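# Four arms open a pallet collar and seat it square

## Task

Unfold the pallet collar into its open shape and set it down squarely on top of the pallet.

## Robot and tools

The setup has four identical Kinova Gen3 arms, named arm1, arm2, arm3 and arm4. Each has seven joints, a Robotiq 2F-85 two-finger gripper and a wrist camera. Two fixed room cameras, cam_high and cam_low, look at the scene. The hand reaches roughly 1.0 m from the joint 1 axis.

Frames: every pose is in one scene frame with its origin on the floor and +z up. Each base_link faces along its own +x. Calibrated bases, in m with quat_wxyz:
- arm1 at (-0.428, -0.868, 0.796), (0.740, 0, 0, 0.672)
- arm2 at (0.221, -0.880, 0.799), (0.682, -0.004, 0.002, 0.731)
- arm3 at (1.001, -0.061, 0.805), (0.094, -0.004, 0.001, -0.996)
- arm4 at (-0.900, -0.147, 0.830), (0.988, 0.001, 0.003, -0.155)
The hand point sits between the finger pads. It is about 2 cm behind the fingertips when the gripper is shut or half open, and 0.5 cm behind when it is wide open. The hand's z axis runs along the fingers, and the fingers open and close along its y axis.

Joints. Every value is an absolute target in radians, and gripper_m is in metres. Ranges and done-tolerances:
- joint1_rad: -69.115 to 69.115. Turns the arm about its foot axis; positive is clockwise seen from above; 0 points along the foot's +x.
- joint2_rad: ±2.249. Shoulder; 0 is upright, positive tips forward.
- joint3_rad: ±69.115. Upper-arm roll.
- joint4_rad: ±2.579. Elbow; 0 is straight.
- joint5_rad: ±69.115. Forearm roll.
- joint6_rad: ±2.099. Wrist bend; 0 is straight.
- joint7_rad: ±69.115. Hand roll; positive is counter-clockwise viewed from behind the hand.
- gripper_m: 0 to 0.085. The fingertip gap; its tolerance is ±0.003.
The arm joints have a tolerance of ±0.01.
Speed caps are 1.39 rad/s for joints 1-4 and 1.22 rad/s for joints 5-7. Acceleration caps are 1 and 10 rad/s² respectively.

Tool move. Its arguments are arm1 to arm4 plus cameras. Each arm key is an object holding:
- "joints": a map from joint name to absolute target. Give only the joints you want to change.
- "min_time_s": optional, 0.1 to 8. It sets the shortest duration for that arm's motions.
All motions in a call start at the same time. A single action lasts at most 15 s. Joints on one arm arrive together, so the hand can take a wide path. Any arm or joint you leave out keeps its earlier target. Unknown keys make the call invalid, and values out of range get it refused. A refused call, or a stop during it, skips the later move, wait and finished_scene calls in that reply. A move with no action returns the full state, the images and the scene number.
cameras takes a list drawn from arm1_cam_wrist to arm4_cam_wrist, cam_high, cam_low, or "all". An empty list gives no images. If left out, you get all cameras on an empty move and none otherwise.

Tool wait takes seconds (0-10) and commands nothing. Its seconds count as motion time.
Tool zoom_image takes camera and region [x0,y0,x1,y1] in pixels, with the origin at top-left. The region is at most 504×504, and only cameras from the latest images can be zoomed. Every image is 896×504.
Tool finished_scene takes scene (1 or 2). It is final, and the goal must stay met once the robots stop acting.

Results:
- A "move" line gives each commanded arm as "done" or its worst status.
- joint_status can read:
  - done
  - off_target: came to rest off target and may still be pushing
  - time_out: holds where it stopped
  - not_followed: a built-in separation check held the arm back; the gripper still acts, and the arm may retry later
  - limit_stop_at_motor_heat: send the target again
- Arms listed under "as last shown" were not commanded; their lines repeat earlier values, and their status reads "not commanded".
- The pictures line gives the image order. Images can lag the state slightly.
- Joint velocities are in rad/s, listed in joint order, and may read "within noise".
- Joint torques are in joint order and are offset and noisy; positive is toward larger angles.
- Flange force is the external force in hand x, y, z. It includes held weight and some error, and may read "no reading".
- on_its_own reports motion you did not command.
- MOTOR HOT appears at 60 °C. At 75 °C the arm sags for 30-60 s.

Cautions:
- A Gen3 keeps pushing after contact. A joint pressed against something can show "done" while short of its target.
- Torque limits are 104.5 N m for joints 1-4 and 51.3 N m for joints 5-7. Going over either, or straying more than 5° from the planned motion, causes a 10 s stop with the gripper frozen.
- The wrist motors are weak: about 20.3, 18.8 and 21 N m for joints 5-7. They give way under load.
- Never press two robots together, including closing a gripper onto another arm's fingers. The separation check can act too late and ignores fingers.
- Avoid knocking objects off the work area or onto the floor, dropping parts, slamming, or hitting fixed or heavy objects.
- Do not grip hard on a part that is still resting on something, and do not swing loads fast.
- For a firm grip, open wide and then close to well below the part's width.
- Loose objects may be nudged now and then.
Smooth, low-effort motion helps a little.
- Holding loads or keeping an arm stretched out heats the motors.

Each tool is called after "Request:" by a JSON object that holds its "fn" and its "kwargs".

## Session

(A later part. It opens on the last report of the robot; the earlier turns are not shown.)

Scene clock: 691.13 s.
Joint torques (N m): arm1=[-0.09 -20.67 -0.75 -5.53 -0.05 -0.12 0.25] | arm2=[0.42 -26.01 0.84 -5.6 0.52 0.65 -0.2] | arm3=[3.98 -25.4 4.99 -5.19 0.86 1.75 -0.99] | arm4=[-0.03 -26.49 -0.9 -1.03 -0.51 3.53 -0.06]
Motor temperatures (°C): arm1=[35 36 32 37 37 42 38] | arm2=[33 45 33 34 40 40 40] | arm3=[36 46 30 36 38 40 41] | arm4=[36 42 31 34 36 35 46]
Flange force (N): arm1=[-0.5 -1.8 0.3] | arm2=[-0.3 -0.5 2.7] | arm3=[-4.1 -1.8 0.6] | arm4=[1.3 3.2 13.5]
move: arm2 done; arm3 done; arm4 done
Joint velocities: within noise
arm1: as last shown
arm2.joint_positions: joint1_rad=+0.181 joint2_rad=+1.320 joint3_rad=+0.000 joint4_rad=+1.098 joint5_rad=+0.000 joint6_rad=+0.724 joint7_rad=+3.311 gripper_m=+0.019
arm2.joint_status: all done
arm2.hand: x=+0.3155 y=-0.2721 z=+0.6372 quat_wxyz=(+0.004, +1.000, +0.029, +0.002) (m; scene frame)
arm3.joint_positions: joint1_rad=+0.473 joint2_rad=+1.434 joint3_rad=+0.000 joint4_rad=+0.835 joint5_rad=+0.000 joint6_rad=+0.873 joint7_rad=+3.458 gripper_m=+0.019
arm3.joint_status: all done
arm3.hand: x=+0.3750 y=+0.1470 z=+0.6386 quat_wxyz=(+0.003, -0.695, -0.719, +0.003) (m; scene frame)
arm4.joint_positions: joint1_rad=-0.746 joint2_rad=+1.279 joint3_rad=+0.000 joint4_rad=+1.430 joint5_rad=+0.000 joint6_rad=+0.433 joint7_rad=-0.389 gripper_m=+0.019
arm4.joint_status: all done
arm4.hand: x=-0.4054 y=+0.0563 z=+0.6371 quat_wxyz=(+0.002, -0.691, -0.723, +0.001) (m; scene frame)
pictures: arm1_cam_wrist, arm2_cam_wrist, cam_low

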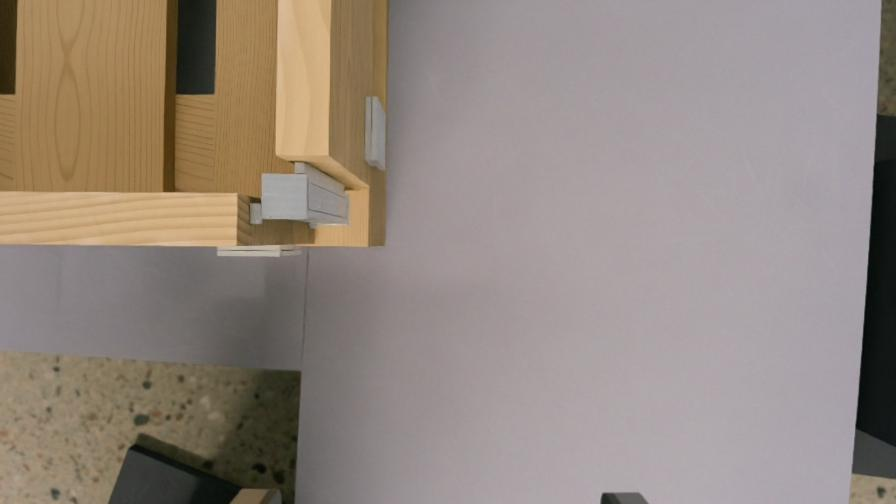

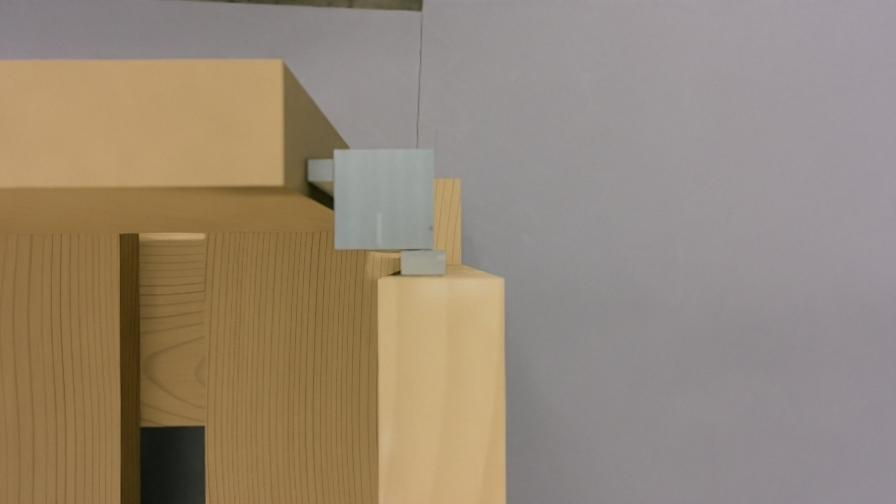

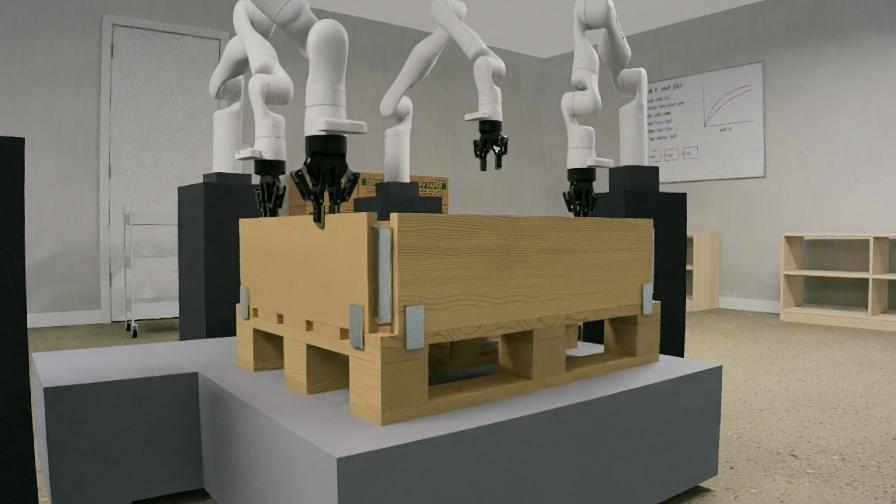

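Request:
{"fn": "move", "kwargs": {"arm2": {"joints": {"joint2_rad": 1.3204, "joint4_rad": 1.098, "joint6_rad": 0.7233}, "min_time_s": 1}, "arm4": {"joints": {"joint2_rad": 1.2821, "joint4_rad": 1.4283, "joint6_rad": 0.4312}, "min_time_s": 1}, "cameras": []}}

Scene clock: 694.53 s.
Joint torques (N m): arm1=[-0.04 -20.72 -0.72 -5.52 -0.04 -0.14 0.23] | arm2=[0.77 -22.03 1.15 -5.09 0.66 -0.08 -0.19] | arm3=[3.39 -24.67 4.43 -4.72 0.59 1.98 -0.96] | arm4=[0.25 -21.1 -0.42 -1.48 -0.3 2.39 0.01]
Motor temperatures (°C): arm1=[35 36 32 37 37 42 38] | arm2=[33 45 33 34 40 40 40] | arm3=[36 46 30 36 38 40 41] | arm4=[36 42 31 34 36 35 46]
Flange force (N): arm1=[-0.5 -2.0 0.3] | arm2=[-1.2 1.2 -5.3] | arm3=[-3.1 -2.0 0.0] | arm4=[0.6 -0.6 0.1]
move: arm2 done; arm4 done
Joint velocities: within noise
arm1, arm3: as last shown
arm2.joint_positions: joint1_rad=+0.181 joint2_rad=+1.320 joint3_rad=+0.000 joint4_rad=+1.098 joint5_rad=+0.000 joint6_rad=+0.723 joint7_rad=+3.311 gripper_m=+0.019
arm2.joint_status: all done
arm2.hand: x=+0.3155 y=-0.2721 z=+0.6368 quat_wxyz=(+0.004, +1.000, +0.029, +0.002) (m; scene frame)
arm4.joint_positions: joint1_rad=-0.746 joint2_rad=+1.282 joint3_rad=+0.000 joint4_rad=+1.428 joint5_rad=+0.000 joint6_rad=+0.431 joint7_rad=-0.389 gripper_m=+0.019
arm4.joint_status: all done
arm4.hand: x=-0.4054 y=+0.0563 z=+0.6356 quat_wxyz=(+0.002, -0.691, -0.723, +0.001) (m; scene frame)
pictures: none
No camera images: "cameras" was empty.

Request:
{"fn": "move", "kwargs": {"arm2": {"joints": {"gripper_m": 0.055}}, "arm3": {"joints": {"gripper_m": 0.055}}, "arm4": {"joints": {"gripper_m": 0.055}}, "cameras": ["cam_low", "arm1_cam_wrist", "arm2_cam_wrist"]}}

Scene clock: 696.10 s.
Joint torques (N m): arm1=[-0.03 -20.65 -0.73 -5.53 -0.09 -0.16 0.25] | arm2=[0.28 -26.73 0.69 -6.52 0.39 0.05 -0.28] | arm3=[-0.99 -25.42 2.04 -7.02 0.61 0.34 0.39] | arm4=[0.49 -23.56 0.41 -5.8 -0.09 0.03 -0.19]
Motor temperatures (°C): arm1=[35 36 32 37 37 42 38] | arm2=[33 45 33 34 40 40 40] | arm3=[36 46 30 36 38 40 41] | arm4=[36 42 31 34 36 35 46]
Flange force (N): arm1=[-0.6 -1.9 0.2] | arm2=[-0.2 1.0 2.6] | arm3=[-1.1 5.7 -2.9] | arm4=[-2.0 -8.1 -2.2]
move: arm2 done; arm3 done; arm4 done
Joint velocities: within noise
arm1: as last shown
arm2.joint_positions: joint1_rad=+0.181 joint2_rad=+1.320 joint3_rad=+0.000 joint4_rad=+1.098 joint5_rad=+0.000 joint6_rad=+0.723 joint7_rad=+3.311 gripper_m=+0.055
arm2.joint_status: all done
arm2.hand: x=+0.3155 y=-0.2721 z=+0.6368 quat_wxyz=(+0.004, +1.000, +0.029, +0.002) (m; scene frame)
arm3.joint_positions: joint1_rad=+0.473 joint2_rad=+1.434 joint3_rad=+0.000 joint4_rad=+0.835 joint5_rad=+0.000 joint6_rad=+0.873 joint7_rad=+3.458 gripper_m=+0.055
arm3.joint_status: all done
arm3.hand: x=+0.3750 y=+0.1470 z=+0.6386 quat_wxyz=(+0.003, -0.695, -0.719, +0.002) (m; scene frame)
arm4.joint_positions: joint1_rad=-0.746 joint2_rad=+1.282 joint3_rad=+0.000 joint4_rad=+1.428 joint5_rad=+0.000 joint6_rad=+0.431 joint7_rad=-0.389 gripper_m=+0.055
arm4.joint_status: all done
arm4.hand: x=-0.4054 y=+0.0563 z=+0.6356 quat_wxyz=(+0.002, -0.691, -0.723, +0.001) (m; scene frame)
pictures: arm1_cam_wrist, arm2_cam_wrist, cam_low

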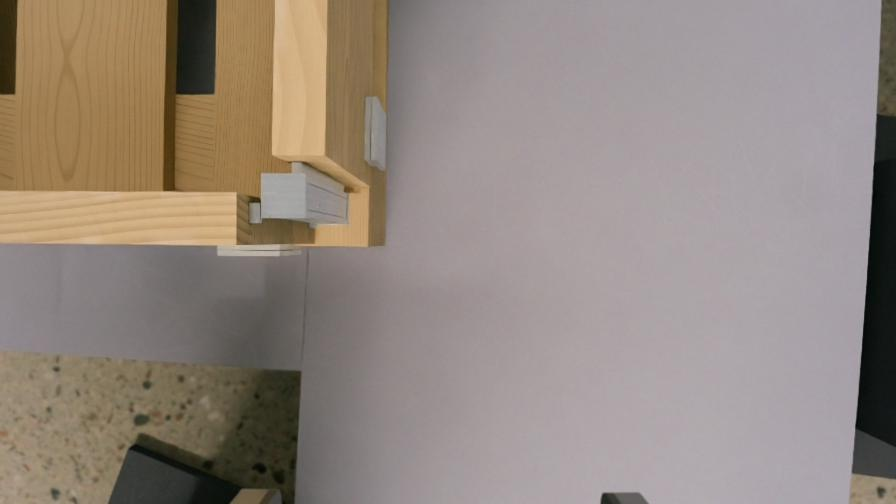

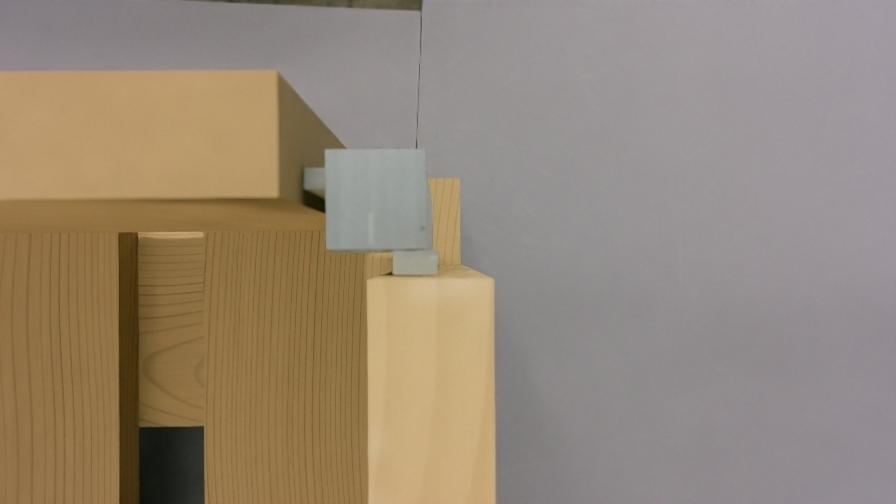

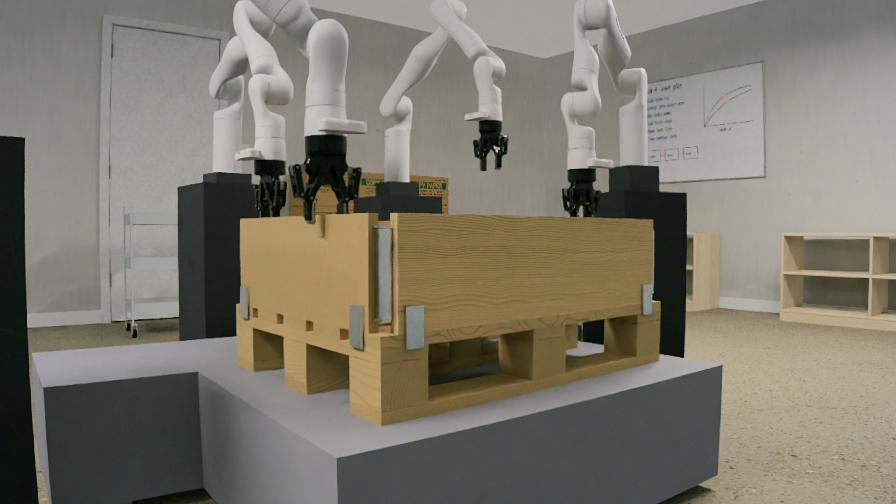

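Request:
{"fn": "wait", "kwargs": {"seconds": 0.3, "cameras": ["arm3_cam_wrist", "arm4_cam_wrist"]}}

Request:
{"fn": "zoom_image", "kwargs": {"camera": "arm4_cam_wrist", "region": [300, 340, 600, 504]}}

Scene clock: 699.53 s.
Joint torques (N m): arm1=[-0.03 -20.65 -0.8 -5.51 -0.04 -0.12 0.25] | arm2=[0.3 -26.75 0.68 -6.54 0.42 0.05 -0.26] | arm3=[-1.04 -25.5 2.05 -7.05 0.6 0.3 0.4] | arm4=[0.47 -23.59 0.38 -5.81 -0.1 -0.02 -0.14]
Motor temperatures (°C): arm1=[35 36 32 37 37 42 38] | arm2=[33 45 33 34 40 40 40] | arm3=[36 46 30 35 38 40 41] | arm4=[36 42 31 34 36 35 46]
Flange force (N): arm1=[-0.6 -1.9 0.2] | arm2=[-0.3 1.0 2.6] | arm3=[-0.9 5.5 -2.8] | arm4=[-1.9 -8.0 -2.1]
Joint velocities: within noise
arm1.joint_positions: joint1_rad=-0.188 joint2_rad=+0.809 joint3_rad=+0.000 joint4_rad=+1.629 joint5_rad=+0.000 joint6_rad=+0.704 joint7_rad=+3.117 gripper_m=+0.060
arm1.joint_status: not commanded
arm1.hand: x=-0.4501 y=-0.3596 z=+0.8200 quat_wxyz=(+0.000, +0.999, +0.034, +0.000) (m; scene frame)
arm2.joint_positions: joint1_rad=+0.181 joint2_rad=+1.320 joint3_rad=+0.000 joint4_rad=+1.098 joint5_rad=+0.000 joint6_rad=+0.723 joint7_rad=+3.311 gripper_m=+0.055
arm2.joint_status: all done
arm2.hand: x=+0.3155 y=-0.2721 z=+0.6368 quat_wxyz=(+0.004, +1.000, +0.029, +0.002) (m; scene frame)
arm3.joint_positions: joint1_rad=+0.473 joint2_rad=+1.434 joint3_rad=+0.000 joint4_rad=+0.835 joint5_rad=+0.000 joint6_rad=+0.873 joint7_rad=+3.458 gripper_m=+0.055
arm3.joint_status: all done
arm3.hand: x=+0.3750 y=+0.1470 z=+0.6386 quat_wxyz=(+0.003, -0.695, -0.719, +0.002) (m; scene frame)
arm4.joint_positions: joint1_rad=-0.746 joint2_rad=+1.282 joint3_rad=+0.000 joint4_rad=+1.428 joint5_rad=+0.000 joint6_rad=+0.431 joint7_rad=-0.389 gripper_m=+0.055
arm4.joint_status: all done
arm4.hand: x=-0.4054 y=+0.0563 z=+0.6356 quat_wxyz=(+0.002, -0.691, -0.723, +0.001) (m; scene frame)
wait: 0.30 s; at rest from the start
pictures: arm3_cam_wrist, arm4_cam_wrist

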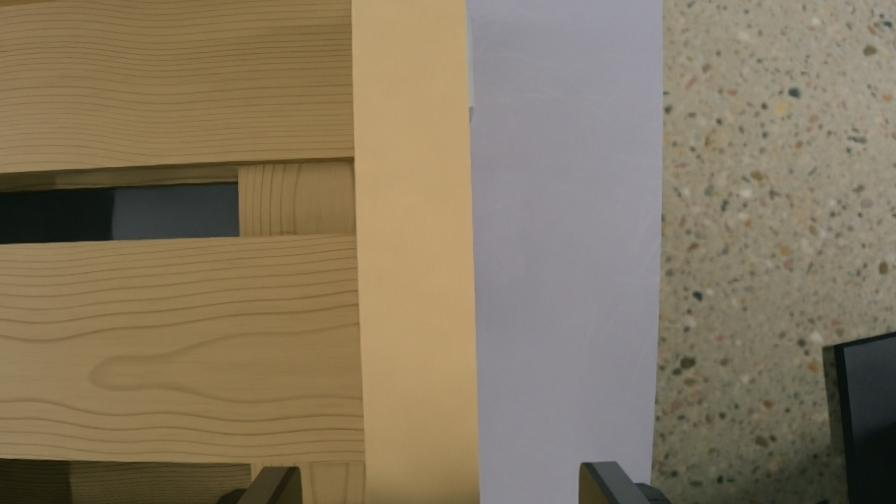

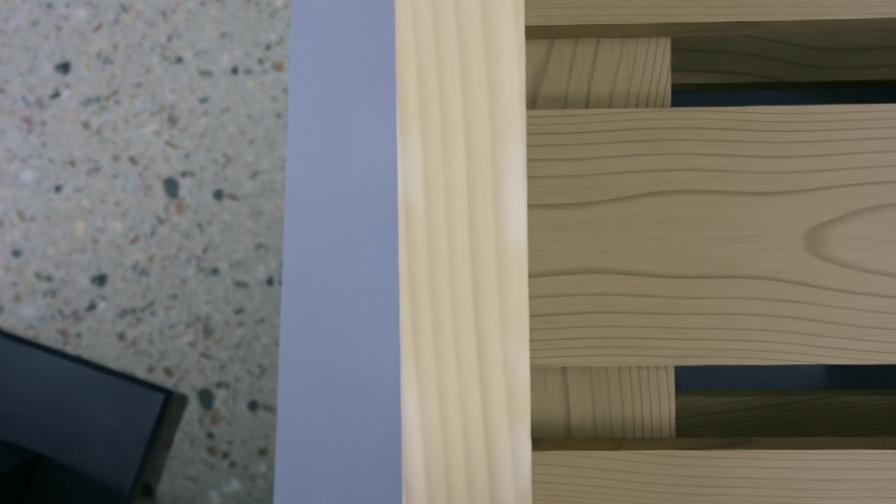

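Scaled by 1.680 from the camera's 896x504 image, which has a finer 1280x720 frame.

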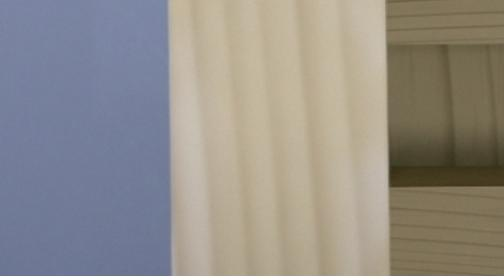

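Request:
{"fn": "move", "kwargs": {"arm2": {"joints": {"joint2_rad": 1.1462, "joint4_rad": 1.1638, "joint6_rad": 0.8316}, "min_time_s": 3}, "arm3": {"joints": {"joint2_rad": 1.2617, "joint4_rad": 0.9235, "joint6_rad": 0.9563}, "min_time_s": 3}, "arm4": {"joints": {"joint2_rad": 1.0825, "joint4_rad": 1.5132, "joint6_rad": 0.5459}, "min_time_s": 3}, "cameras": []}}

Request:
{"fn": "wait", "kwargs": {"seconds": 0.3, "cameras": ["all"]}}

Request:
{"fn": "zoom_image", "kwargs": {"camera": "cam_low", "region": [330, 250, 460, 350]}}

Request:
{"fn": "zoom_image", "kwargs": {"camera": "cam_low", "region": [590, 230, 690, 330]}}

Request:
{"fn": "zoom_image", "kwargs": {"camera": "cam_low", "region": [215, 230, 315, 330]}}

Request:
{"fn": "zoom_image", "kwargs": {"camera": "arm1_cam_wrist", "region": [190, 50, 410, 260]}}

Scene clock: 704.40 s.
Joint torques (N m): arm1=[-0.03 -20.66 -0.69 -5.59 -0.04 -0.15 0.25] | arm2=[0.31 -26.31 0.66 -7.24 0.38 0.04 -0.26] | arm3=[-0.95 -25.22 2.06 -7.37 0.62 0.25 0.38] | arm4=[0.52 -23 0.39 -6.76 -0.11 0 -0.15]
Motor temperatures (°C): arm1=[35 36 32 37 37 42 38] | arm2=[33 45 33 34 40 40 40] | arm3=[36 46 30 35 38 40 41] | arm4=[36 42 31 34 36 35 46]
Flange force (N): arm1=[-0.6 -1.6 0.2] | arm2=[-0.2 0.7 2.7] | arm3=[-0.5 4.2 -1.8] | arm4=[-1.8 -8.1 -0.7]
move: arm2 done; arm3 done; arm4 done
Joint velocities: within noise
arm1: as last shown
arm2.joint_positions: joint1_rad=+0.181 joint2_rad=+1.146 joint3_rad=+0.000 joint4_rad=+1.164 joint5_rad=+0.000 joint6_rad=+0.832 joint7_rad=+3.311 gripper_m=+0.055
arm2.joint_status: all done
arm2.hand: x=+0.3151 y=-0.2713 z=+0.7297 quat_wxyz=(+0.004, +1.000, +0.029, +0.002) (m; scene frame)
arm3.joint_positions: joint1_rad=+0.473 joint2_rad=+1.262 joint3_rad=+0.000 joint4_rad=+0.923 joint5_rad=+0.000 joint6_rad=+0.956 joint7_rad=+3.458 gripper_m=+0.055
arm3.joint_status: all done
arm3.hand: x=+0.3757 y=+0.1469 z=+0.7302 quat_wxyz=(+0.003, -0.695, -0.719, +0.003) (m; scene frame)
arm4.joint_positions: joint1_rad=-0.746 joint2_rad=+1.083 joint3_rad=+0.000 joint4_rad=+1.513 joint5_rad=+0.000 joint6_rad=+0.546 joint7_rad=-0.389 gripper_m=+0.055
arm4.joint_status: all done
arm4.hand: x=-0.4049 y=+0.0562 z=+0.7301 quat_wxyz=(+0.002, -0.691, -0.723, +0.001) (m; scene frame)
pictures: none
No camera images: "cameras" was empty.

Scene clock: 704.70 s.
Joint torques (N m): arm1=[-0.09 -20.66 -0.73 -5.55 -0.09 -0.18 0.28] | arm2=[0.28 -26.28 0.69 -7.26 0.39 0.04 -0.27] | arm3=[-0.96 -25.22 2 -7.4 0.6 0.3 0.39] | arm4=[0.49 -23.03 0.4 -6.77 -0.1 0 -0.18]
Motor temperatures (°C): arm1=[35 36 32 37 37 42 38] | arm2=[33 46 33 34 40 40 40] | arm3=[36 46 30 35 38 40 41] | arm4=[36 42 31 34 36 35 46]
Flange force (N): arm1=[-0.5 -1.9 0.2] | arm2=[-0.2 0.9 2.7] | arm3=[-0.7 4.6 -1.8] | arm4=[-1.9 -8.0 -0.6]
Joint velocities: within noise
arm1.joint_positions: joint1_rad=-0.188 joint2_rad=+0.809 joint3_rad=+0.000 joint4_rad=+1.629 joint5_rad=+0.000 joint6_rad=+0.704 joint7_rad=+3.117 gripper_m=+0.060
arm1.joint_status: not commanded
arm1.hand: x=-0.4501 y=-0.3596 z=+0.8200 quat_wxyz=(+0.000, +0.999, +0.034, +0.000) (m; scene frame)
arm2.joint_positions: joint1_rad=+0.181 joint2_rad=+1.146 joint3_rad=+0.000 joint4_rad=+1.164 joint5_rad=+0.000 joint6_rad=+0.832 joint7_rad=+3.311 gripper_m=+0.055
arm2.joint_status: all done
arm2.hand: x=+0.3151 y=-0.2713 z=+0.7297 quat_wxyz=(+0.004, +1.000, +0.029, +0.002) (m; scene frame)
arm3.joint_positions: joint1_rad=+0.473 joint2_rad=+1.262 joint3_rad=+0.000 joint4_rad=+0.923 joint5_rad=+0.000 joint6_rad=+0.956 joint7_rad=+3.458 gripper_m=+0.055
arm3.joint_status: all done
arm3.hand: x=+0.3757 y=+0.1469 z=+0.7302 quat_wxyz=(+0.003, -0.695, -0.719, +0.003) (m; scene frame)
arm4.joint_positions: joint1_rad=-0.746 joint2_rad=+1.082 joint3_rad=+0.000 joint4_rad=+1.513 joint5_rad=+0.000 joint6_rad=+0.546 joint7_rad=-0.389 gripper_m=+0.055
arm4.joint_status: all done
arm4.hand: x=-0.4049 y=+0.0562 z=+0.7301 quat_wxyz=(+0.002, -0.691, -0.723, +0.001) (m; scene frame)
wait: 0.30 s; at rest by 0.27 s
pictures: arm1_cam_wrist, arm2_cam_wrist, arm3_cam_wrist, arm4_cam_wrist, cam_high, cam_low

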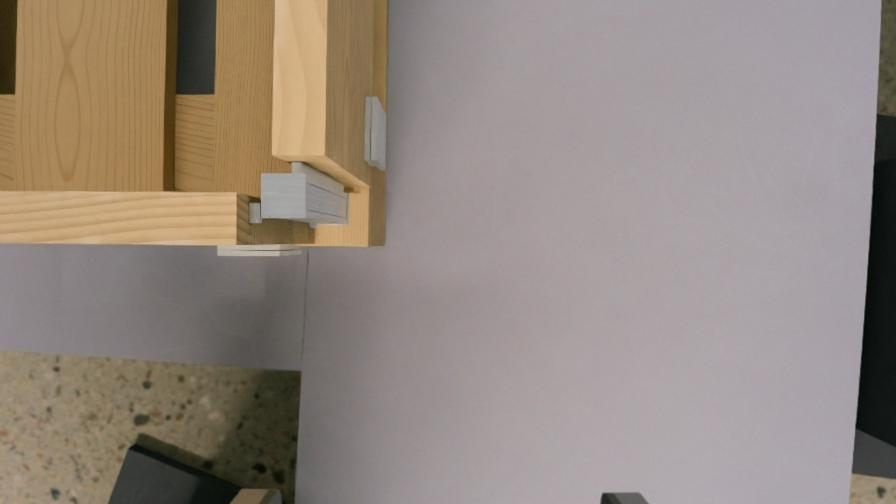

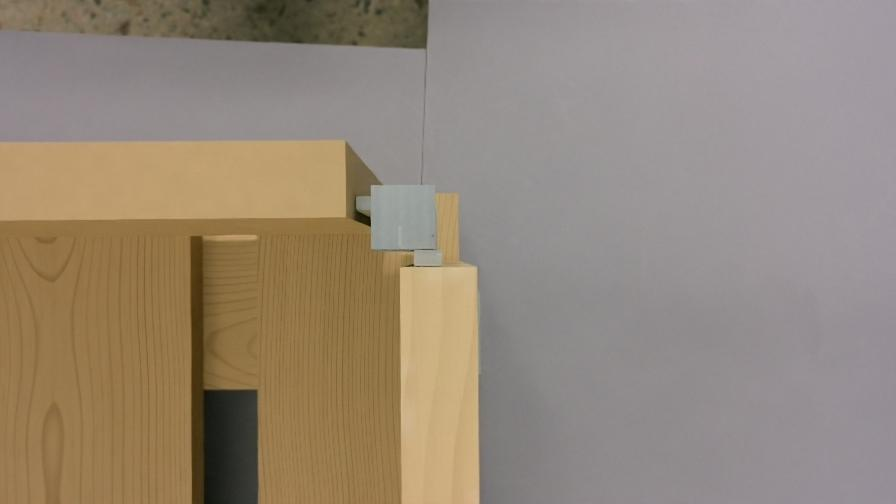

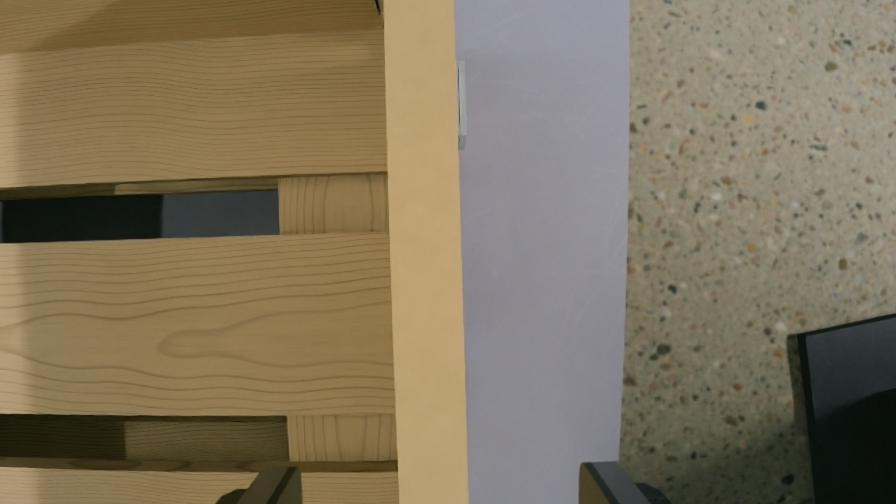

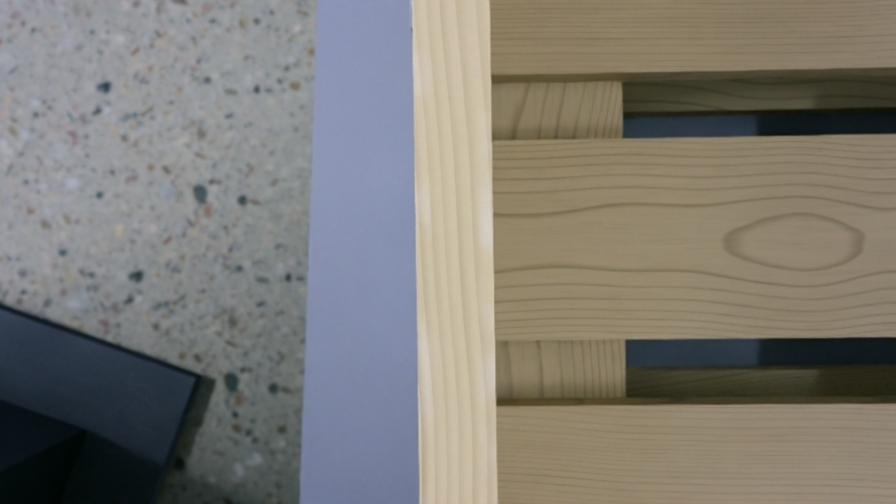

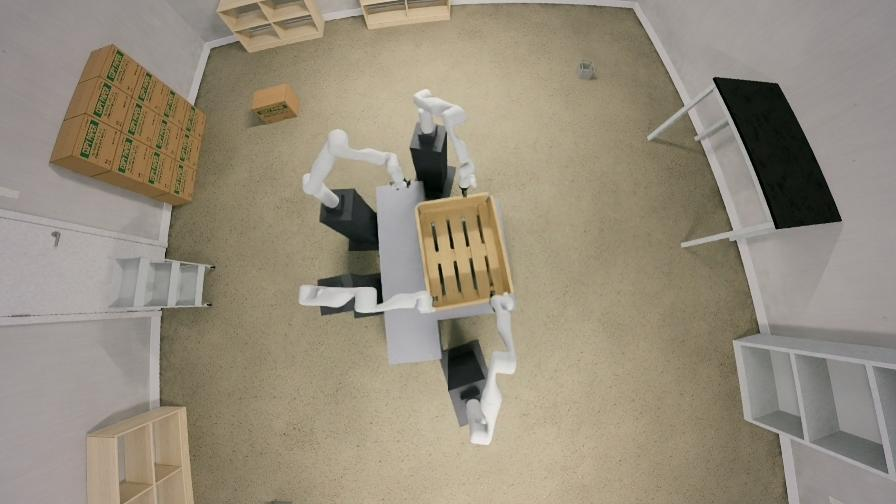

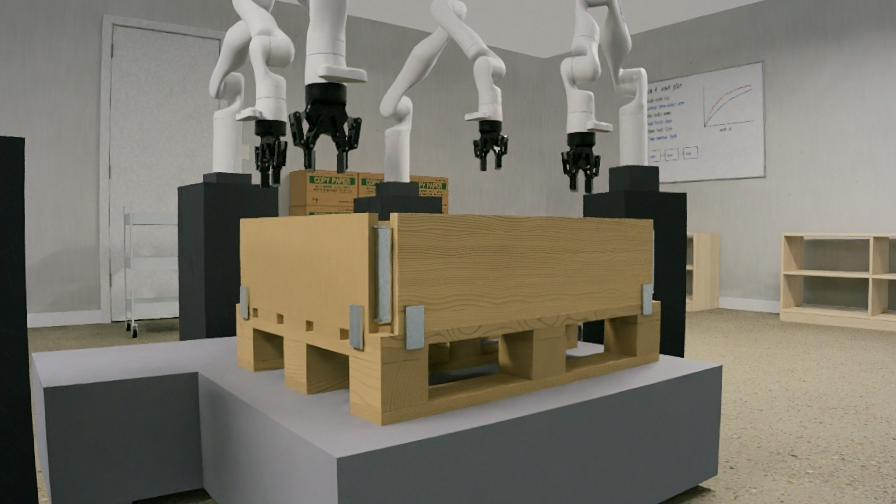

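Scaled by 3.877 from the camera's 896x504 image, which has a finer 1280x720 frame.

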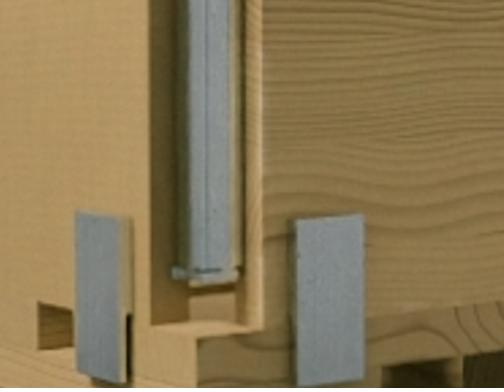

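Scaled by 5.040 from the camera's 896x504 image, which has a finer 1280x720 frame.

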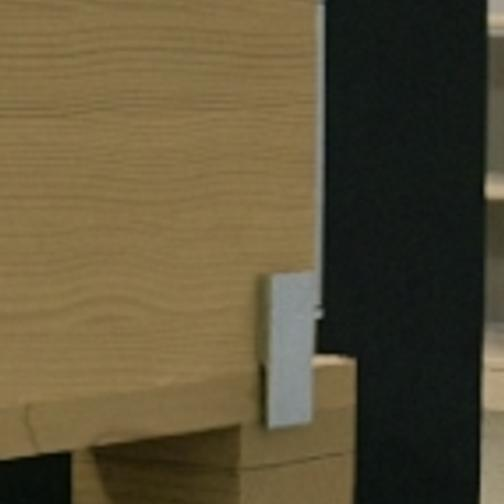

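Scaled by 5.040 from the camera's 896x504 image, which has a finer 1280x720 frame.

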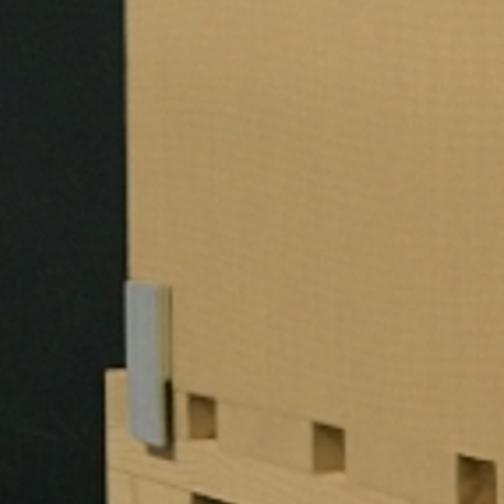

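Scaled by 2.291 from the camera's 896x504 image, which has a finer 1280x720 frame.

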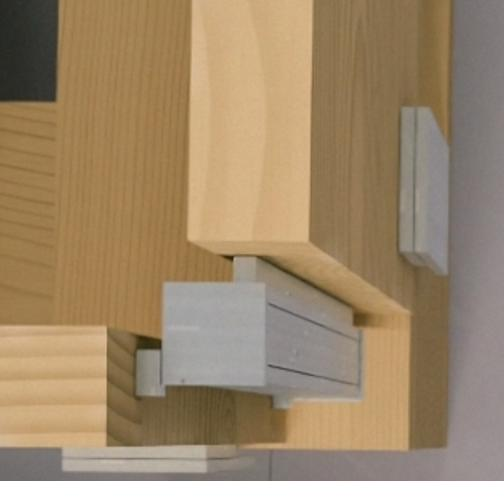

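Request:
{"fn": "finished_scene", "kwargs": {"scene": 2}}

The scene is finished: the task was done.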